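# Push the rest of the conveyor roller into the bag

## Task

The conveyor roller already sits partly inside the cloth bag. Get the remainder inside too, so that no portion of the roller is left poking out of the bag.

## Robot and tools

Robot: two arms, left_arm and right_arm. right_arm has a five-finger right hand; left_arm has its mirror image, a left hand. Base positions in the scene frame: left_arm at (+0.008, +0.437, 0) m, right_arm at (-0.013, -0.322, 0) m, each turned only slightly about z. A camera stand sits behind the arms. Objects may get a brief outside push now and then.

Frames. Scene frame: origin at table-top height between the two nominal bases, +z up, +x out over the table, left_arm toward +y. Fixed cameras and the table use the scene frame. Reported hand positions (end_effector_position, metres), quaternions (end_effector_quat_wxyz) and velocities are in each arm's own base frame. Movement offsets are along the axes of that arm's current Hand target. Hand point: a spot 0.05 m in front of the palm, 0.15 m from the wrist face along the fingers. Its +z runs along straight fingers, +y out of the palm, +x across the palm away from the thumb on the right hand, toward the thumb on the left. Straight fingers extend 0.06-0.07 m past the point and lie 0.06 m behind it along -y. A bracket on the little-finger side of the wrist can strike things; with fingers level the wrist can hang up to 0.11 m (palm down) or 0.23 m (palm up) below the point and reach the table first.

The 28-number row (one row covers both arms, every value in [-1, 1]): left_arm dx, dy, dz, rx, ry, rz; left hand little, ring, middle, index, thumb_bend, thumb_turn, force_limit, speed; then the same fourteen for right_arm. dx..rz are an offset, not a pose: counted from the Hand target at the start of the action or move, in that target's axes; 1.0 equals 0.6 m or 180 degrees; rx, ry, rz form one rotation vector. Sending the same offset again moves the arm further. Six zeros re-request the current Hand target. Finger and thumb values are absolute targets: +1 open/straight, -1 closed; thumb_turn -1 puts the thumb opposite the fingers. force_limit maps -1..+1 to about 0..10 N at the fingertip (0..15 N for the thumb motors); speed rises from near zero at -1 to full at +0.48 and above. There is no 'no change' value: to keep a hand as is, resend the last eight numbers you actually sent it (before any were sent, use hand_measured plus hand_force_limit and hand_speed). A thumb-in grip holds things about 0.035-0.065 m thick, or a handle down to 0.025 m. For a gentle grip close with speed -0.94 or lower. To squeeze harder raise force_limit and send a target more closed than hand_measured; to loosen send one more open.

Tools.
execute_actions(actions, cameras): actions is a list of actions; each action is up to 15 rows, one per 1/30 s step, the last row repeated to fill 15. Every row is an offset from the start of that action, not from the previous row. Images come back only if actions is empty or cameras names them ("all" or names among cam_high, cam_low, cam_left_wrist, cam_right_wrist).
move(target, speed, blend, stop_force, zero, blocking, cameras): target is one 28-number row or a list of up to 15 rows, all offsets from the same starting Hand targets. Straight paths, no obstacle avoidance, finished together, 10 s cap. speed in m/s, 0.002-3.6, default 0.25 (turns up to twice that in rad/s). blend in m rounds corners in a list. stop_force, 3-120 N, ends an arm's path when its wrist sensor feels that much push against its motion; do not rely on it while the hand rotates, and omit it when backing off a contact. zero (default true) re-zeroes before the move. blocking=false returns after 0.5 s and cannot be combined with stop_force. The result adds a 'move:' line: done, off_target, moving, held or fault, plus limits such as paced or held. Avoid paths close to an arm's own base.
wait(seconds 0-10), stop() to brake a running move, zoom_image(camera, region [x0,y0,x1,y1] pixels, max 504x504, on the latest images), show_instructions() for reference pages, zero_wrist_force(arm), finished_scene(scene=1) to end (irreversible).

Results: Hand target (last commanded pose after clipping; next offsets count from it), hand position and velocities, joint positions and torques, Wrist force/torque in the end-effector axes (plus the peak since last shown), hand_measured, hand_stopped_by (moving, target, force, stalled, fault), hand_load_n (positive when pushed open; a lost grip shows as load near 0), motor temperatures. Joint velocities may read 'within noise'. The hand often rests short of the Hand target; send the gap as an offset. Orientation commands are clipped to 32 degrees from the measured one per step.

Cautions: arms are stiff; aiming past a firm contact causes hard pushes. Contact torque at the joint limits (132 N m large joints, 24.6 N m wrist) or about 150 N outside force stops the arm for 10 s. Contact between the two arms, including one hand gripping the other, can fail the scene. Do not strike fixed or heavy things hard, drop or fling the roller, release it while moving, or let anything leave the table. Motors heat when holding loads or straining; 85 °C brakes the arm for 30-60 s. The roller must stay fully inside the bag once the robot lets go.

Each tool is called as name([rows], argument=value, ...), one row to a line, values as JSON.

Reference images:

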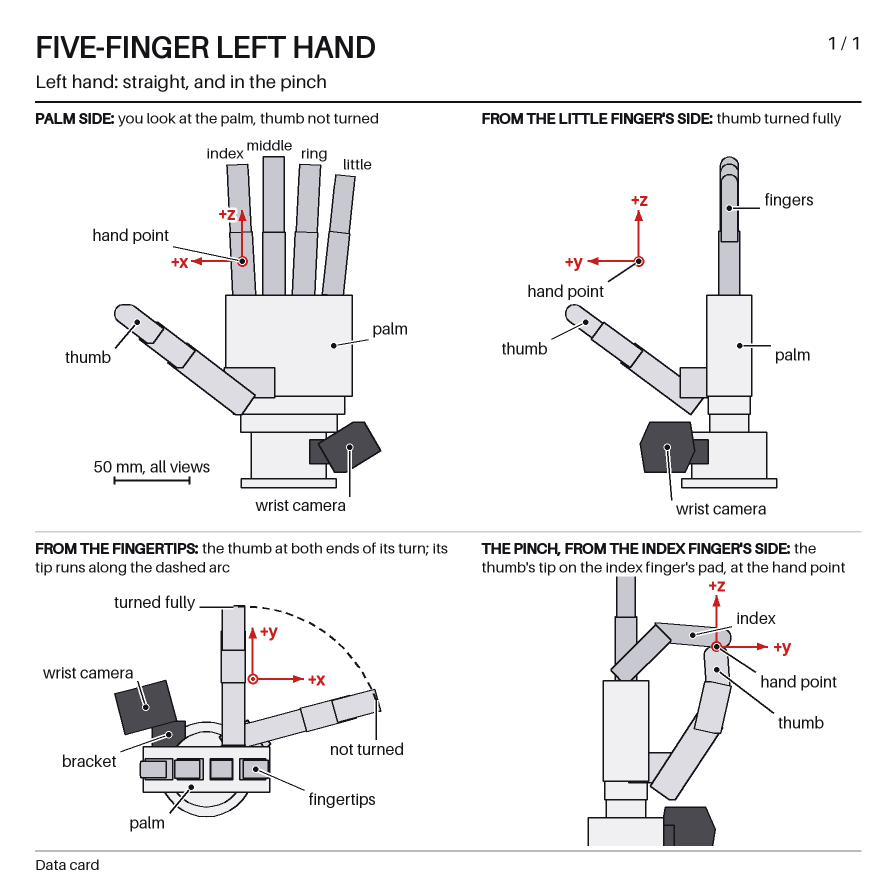

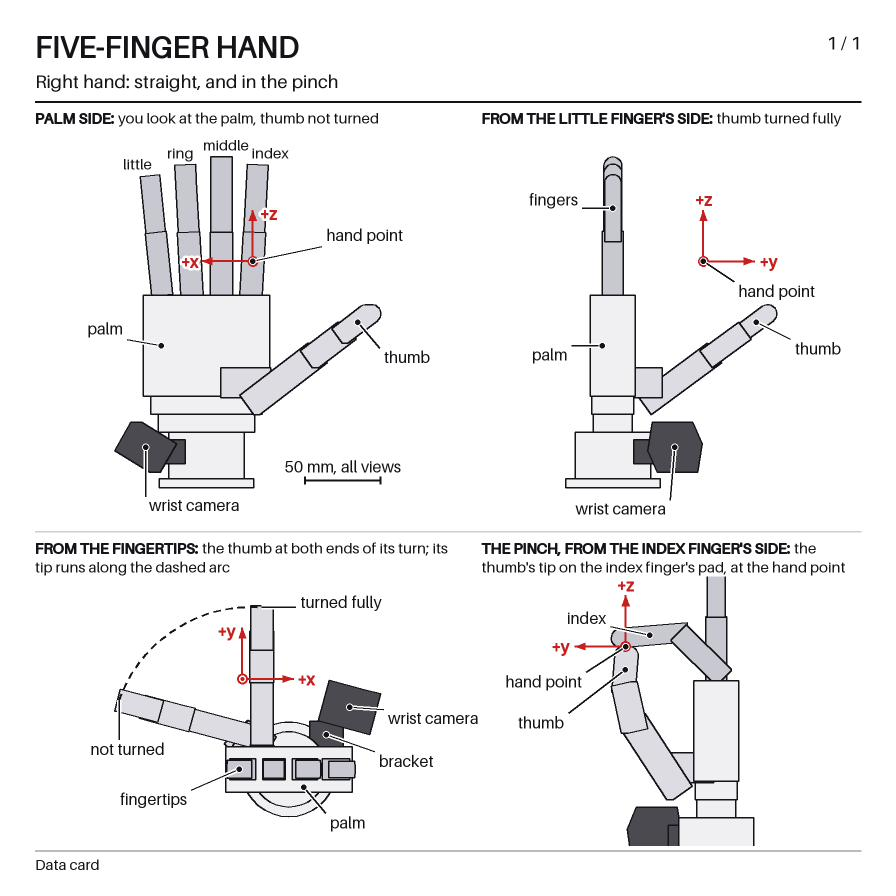

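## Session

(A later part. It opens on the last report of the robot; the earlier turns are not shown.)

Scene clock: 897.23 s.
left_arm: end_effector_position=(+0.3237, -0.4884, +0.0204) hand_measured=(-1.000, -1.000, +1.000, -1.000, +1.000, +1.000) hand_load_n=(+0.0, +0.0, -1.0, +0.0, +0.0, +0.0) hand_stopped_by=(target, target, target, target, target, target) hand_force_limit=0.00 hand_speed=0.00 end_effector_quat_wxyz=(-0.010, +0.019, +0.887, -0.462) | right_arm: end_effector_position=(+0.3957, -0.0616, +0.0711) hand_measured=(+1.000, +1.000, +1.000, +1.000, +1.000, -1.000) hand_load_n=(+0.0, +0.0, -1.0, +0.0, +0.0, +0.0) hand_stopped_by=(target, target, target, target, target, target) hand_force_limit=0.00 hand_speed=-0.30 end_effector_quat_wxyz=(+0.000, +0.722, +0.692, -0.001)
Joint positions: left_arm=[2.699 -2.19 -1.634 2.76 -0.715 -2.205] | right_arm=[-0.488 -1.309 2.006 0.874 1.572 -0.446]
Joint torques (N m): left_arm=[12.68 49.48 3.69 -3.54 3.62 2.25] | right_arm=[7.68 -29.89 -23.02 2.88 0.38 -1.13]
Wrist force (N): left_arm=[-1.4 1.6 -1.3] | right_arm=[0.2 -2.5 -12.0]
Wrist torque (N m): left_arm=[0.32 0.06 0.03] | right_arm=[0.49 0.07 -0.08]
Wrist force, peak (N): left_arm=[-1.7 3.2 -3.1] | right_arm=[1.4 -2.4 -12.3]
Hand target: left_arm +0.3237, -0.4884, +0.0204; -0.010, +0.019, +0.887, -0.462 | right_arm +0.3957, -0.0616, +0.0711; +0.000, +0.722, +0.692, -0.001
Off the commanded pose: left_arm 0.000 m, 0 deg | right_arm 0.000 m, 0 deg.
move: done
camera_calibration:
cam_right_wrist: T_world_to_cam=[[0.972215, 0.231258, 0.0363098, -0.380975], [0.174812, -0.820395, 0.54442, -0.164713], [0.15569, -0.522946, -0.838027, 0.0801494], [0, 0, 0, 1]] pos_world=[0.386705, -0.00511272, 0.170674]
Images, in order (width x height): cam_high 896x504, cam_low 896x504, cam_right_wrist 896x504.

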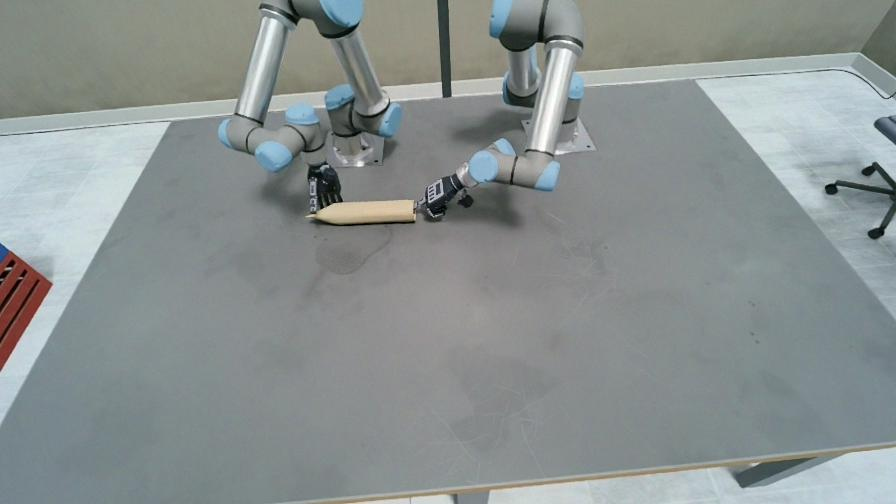

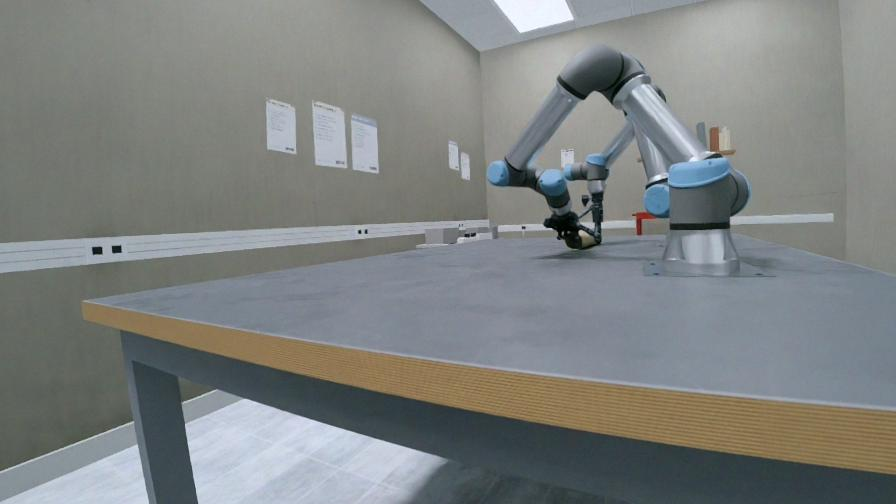

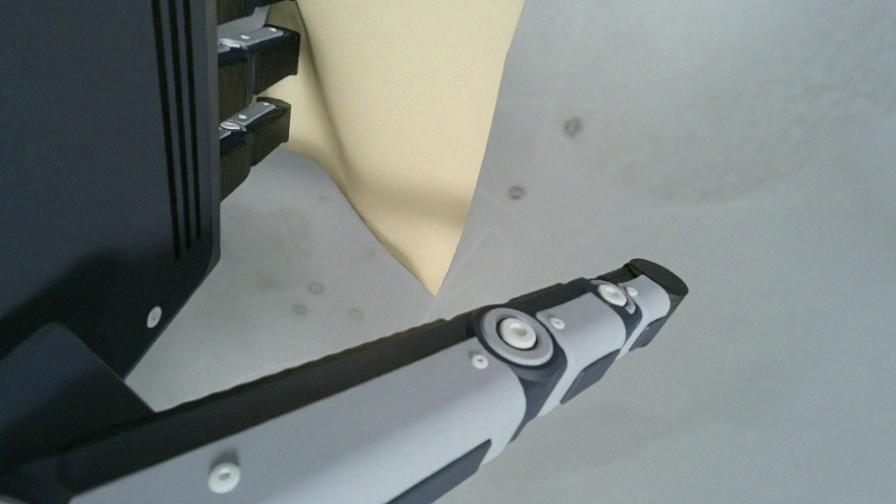

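move(target=[0,0,0,0,0,0,-1,-1,1,-1,1,1,0,0,0,-0.01,-0.14,0,0,0,1,1,1,1,1,-1,0,-0.3], speed=0.08)

move([
  [-0.0067,0.0574,-0.0819,0,0,0,-1,-1,1,-1,1,1,0,0,0,0,0,0,0,0,1,1,1,1,1,-1,0,-0.3],
  [-0.0083,0.0086,-0.198,0,0,0,-1,-1,1,-1,1,1,0,0,0,0,0,0,0,0,1,1,1,1,1,-1,0,-0.3],
], speed=[0.05,0.12], blend=0.01)

move(target=[0,0,0,0,0,0,1,1,1,1,1,1,0,0,0,0,0,0,0,0,1,1,1,1,1,-1,0,-0.3], speed=0.1, cameras=["cam_high","cam_low","cam_left_wrist"])

zoom_image(camera="cam_high", region=[290, 160, 470, 260])

zoom_image(camera="cam_low", region=[555, 222, 605, 252])

zoom_image(camera="cam_left_wrist", region=[440, 0, 600, 120])

Scene clock: 907.63 s.
left_arm: end_effector_position=(+0.3237, -0.4884, +0.0204) hand_measured=(-1.000, -1.000, +1.000, -1.000, +1.000, +1.000) hand_load_n=(+0.0, +0.0, -0.5, +0.5, +0.0, +0.0) hand_stopped_by=(target, target, target, target, target, target) hand_force_limit=0.00 hand_speed=0.00 end_effector_quat_wxyz=(-0.010, +0.019, +0.887, -0.462) | right_arm: end_effector_position=(+0.3899, -0.0614, +0.1552) hand_measured=(+1.000, +1.000, +1.000, +1.000, +1.000, -1.000) hand_load_n=(+0.0, +0.0, +0.0, +0.0, -0.5, +0.0) hand_stopped_by=(target, target, target, target, target, target) hand_force_limit=0.00 hand_speed=-0.30 end_effector_quat_wxyz=(+0.000, +0.722, +0.692, +0.000)
Joint positions: left_arm=[2.699 -2.19 -1.634 2.76 -0.715 -2.205] | right_arm=[-0.496 -1.441 1.914 1.098 1.572 -0.454]
Joint torques (N m): left_arm=[10.71 49.51 3.63 -3.46 3.43 1.84] | right_arm=[-1.71 -13.98 -2.14 1.38 0.3 -0.94]
Wrist force (N): left_arm=[-1.7 1.7 -0.9] | right_arm=[1.6 -2.3 1.5]
Wrist torque (N m): left_arm=[0.30 0.07 0.02] | right_arm=[-0.28 -0.10 0.10]
Wrist force, peak (N): left_arm=[-1.8 2.2 -0.8] | right_arm=[0.5 -2.3 -12.1]
Hand target: left_arm +0.3237, -0.4884, +0.0204; -0.010, +0.019, +0.887, -0.462 | right_arm +0.3898, -0.0613, +0.1551; +0.000, +0.722, +0.692, -0.001
Off the commanded pose: left_arm 0.000 m, 0 deg | right_arm 0.000 m, 0 deg.
move: done

Scene clock: 909.90 s.
left_arm: end_effector_position=(+0.3331, -0.3883, +0.0842) hand_measured=(-1.000, -1.000, +1.000, -1.000, +1.000, +1.000) hand_load_n=(+0.0, +0.0, +0.0, +0.0, +0.0, +0.0) hand_stopped_by=(target, target, target, target, target, target) hand_force_limit=0.00 hand_speed=0.00 end_effector_quat_wxyz=(-0.010, +0.019, +0.887, -0.462) | right_arm: end_effector_position=(+0.3898, -0.0613, +0.1551) hand_measured=(+1.000, +1.000, +1.000, +1.000, +1.000, -1.000) hand_load_n=(+0.0, +0.0, +0.0, +0.0, +0.0, +0.0) hand_stopped_by=(target, target, target, target, target, target) hand_force_limit=0.00 hand_speed=-0.30 end_effector_quat_wxyz=(+0.000, +0.722, +0.692, -0.001)
Joint positions: left_arm=[2.923 -2.049 -1.747 2.47 -0.632 -1.871] | right_arm=[-0.496 -1.441 1.914 1.098 1.572 -0.454]
Joint torques (N m): left_arm=[-11.47 34.95 21.6 -2 -1.27 -0.96] | right_arm=[8.84 -13.05 -2.68 4.07 0.06 1.68]
Wrist force (N): left_arm=[-1.3 1.1 -0.1] | right_arm=[1.6 -2.3 1.6]
Wrist torque (N m): left_arm=[0.29 0.11 0.14] | right_arm=[-0.29 -0.12 0.10]
Wrist force, peak (N): left_arm=[-1.8 1.4 -0.5] | right_arm=[1.8 -2.3 1.7]
Hand target: left_arm +0.3331, -0.3884, +0.0842; -0.010, +0.019, +0.887, -0.462 | right_arm +0.3898, -0.0613, +0.1551; +0.000, +0.722, +0.692, -0.001
Off the commanded pose: left_arm 0.000 m, 0 deg | right_arm 0.000 m, 0 deg.
move: done

Scene clock: 910.93 s.
left_arm: end_effector_position=(+0.3331, -0.3884, +0.0842) hand_measured=(+1.000, +1.000, +1.000, +1.000, +1.000, +1.000) hand_load_n=(-0.5, +0.0, +0.0, +0.0, +0.5, -0.5) hand_stopped_by=(target, target, target, target, target, target) hand_force_limit=0.00 hand_speed=0.00 end_effector_quat_wxyz=(-0.010, +0.019, +0.887, -0.462) | right_arm: end_effector_position=(+0.3898, -0.0613, +0.1551) hand_measured=(+1.000, +1.000, +1.000, +1.000, +1.000, -1.000) hand_load_n=(+0.0, +0.0, +0.0, +0.0, +0.0, +0.0) hand_stopped_by=(target, target, target, target, target, target) hand_force_limit=0.00 hand_speed=-0.30 end_effector_quat_wxyz=(+0.000, +0.722, +0.692, -0.001)
Joint positions: left_arm=[2.922 -2.049 -1.747 2.47 -0.632 -1.871] | right_arm=[-0.496 -1.441 1.914 1.098 1.572 -0.454]
Joint torques (N m): left_arm=[-11.77 39.41 22.43 -3.67 -0.93 2.07] | right_arm=[9.1 -12.81 -2.55 4.16 -0.17 1.66]
Wrist force (N): left_arm=[-1.4 1.1 -0.1] | right_arm=[1.5 -2.1 1.4]
Wrist torque (N m): left_arm=[0.27 0.13 0.13] | right_arm=[-0.24 -0.09 0.09]
Wrist force, peak (N): left_arm=[-1.6 1.4 -0.1] | right_arm=[1.7 -2.4 1.6]
Hand target: left_arm +0.3331, -0.3884, +0.0842; -0.010, +0.019, +0.887, -0.462 | right_arm +0.3898, -0.0613, +0.1551; +0.000, +0.722, +0.692, -0.001
Off the commanded pose: left_arm 0.000 m, 0 deg | right_arm 0.000 m, 0 deg.
move: done
camera_calibration:
cam_left_wrist: T_world_to_cam=[[-0.28813, -0.52427, 0.801325, -0.173693], [-0.796713, 0.595493, 0.103132, 0.487472], [-0.531252, -0.608711, -0.589273, 0.101869], [0, 0, 0, 1]] pos_world=[0.392447, -0.31934, 0.148939]
Images, in order (width x height): cam_high 896x504, cam_low 896x504, cam_left_wrist 896x504.

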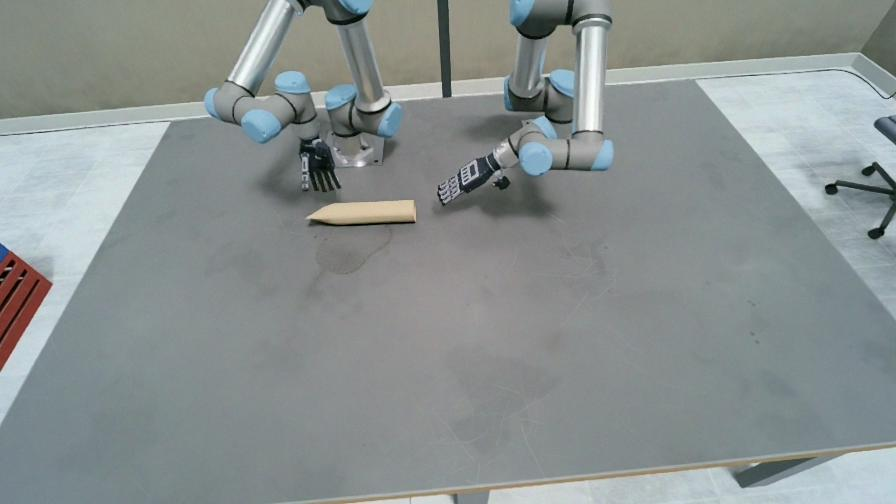

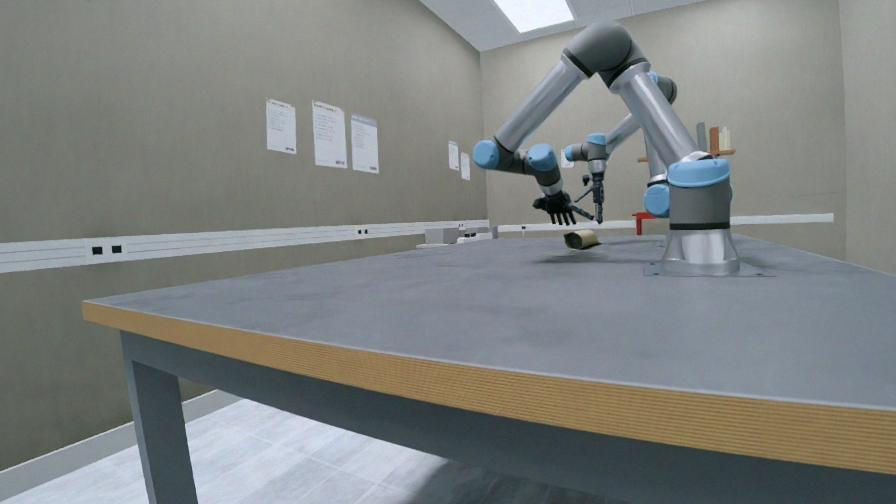

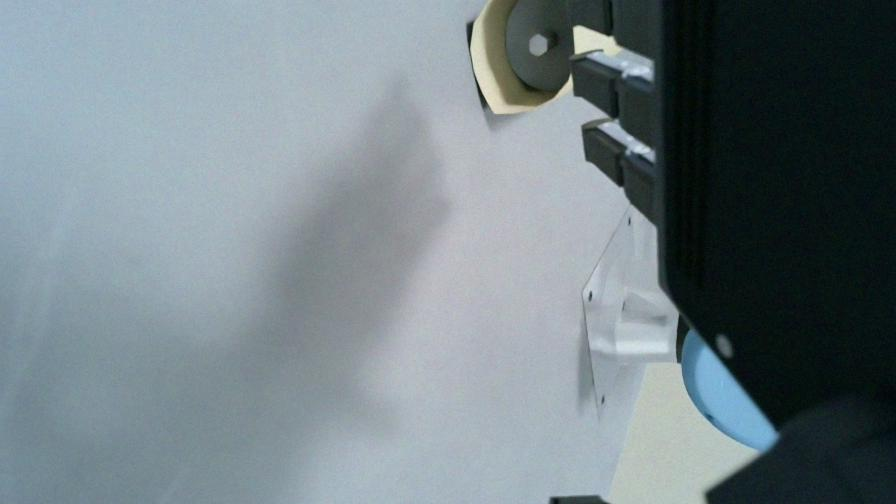

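Scaled by 2.800.

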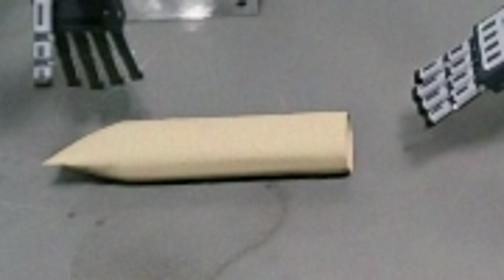

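Scaled by 10.080.

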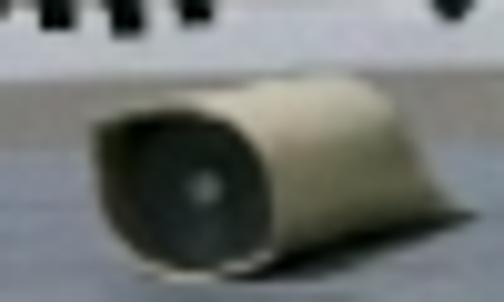

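Scaled by 3.150.

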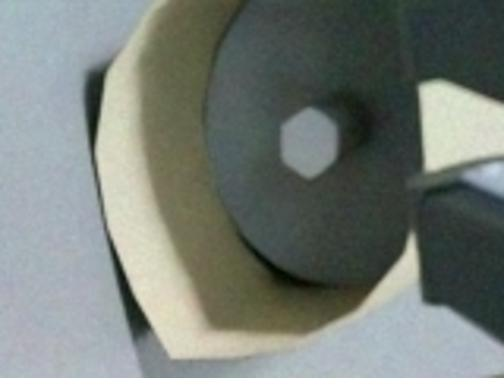

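finished_scene()

The scene is finished: the task was done.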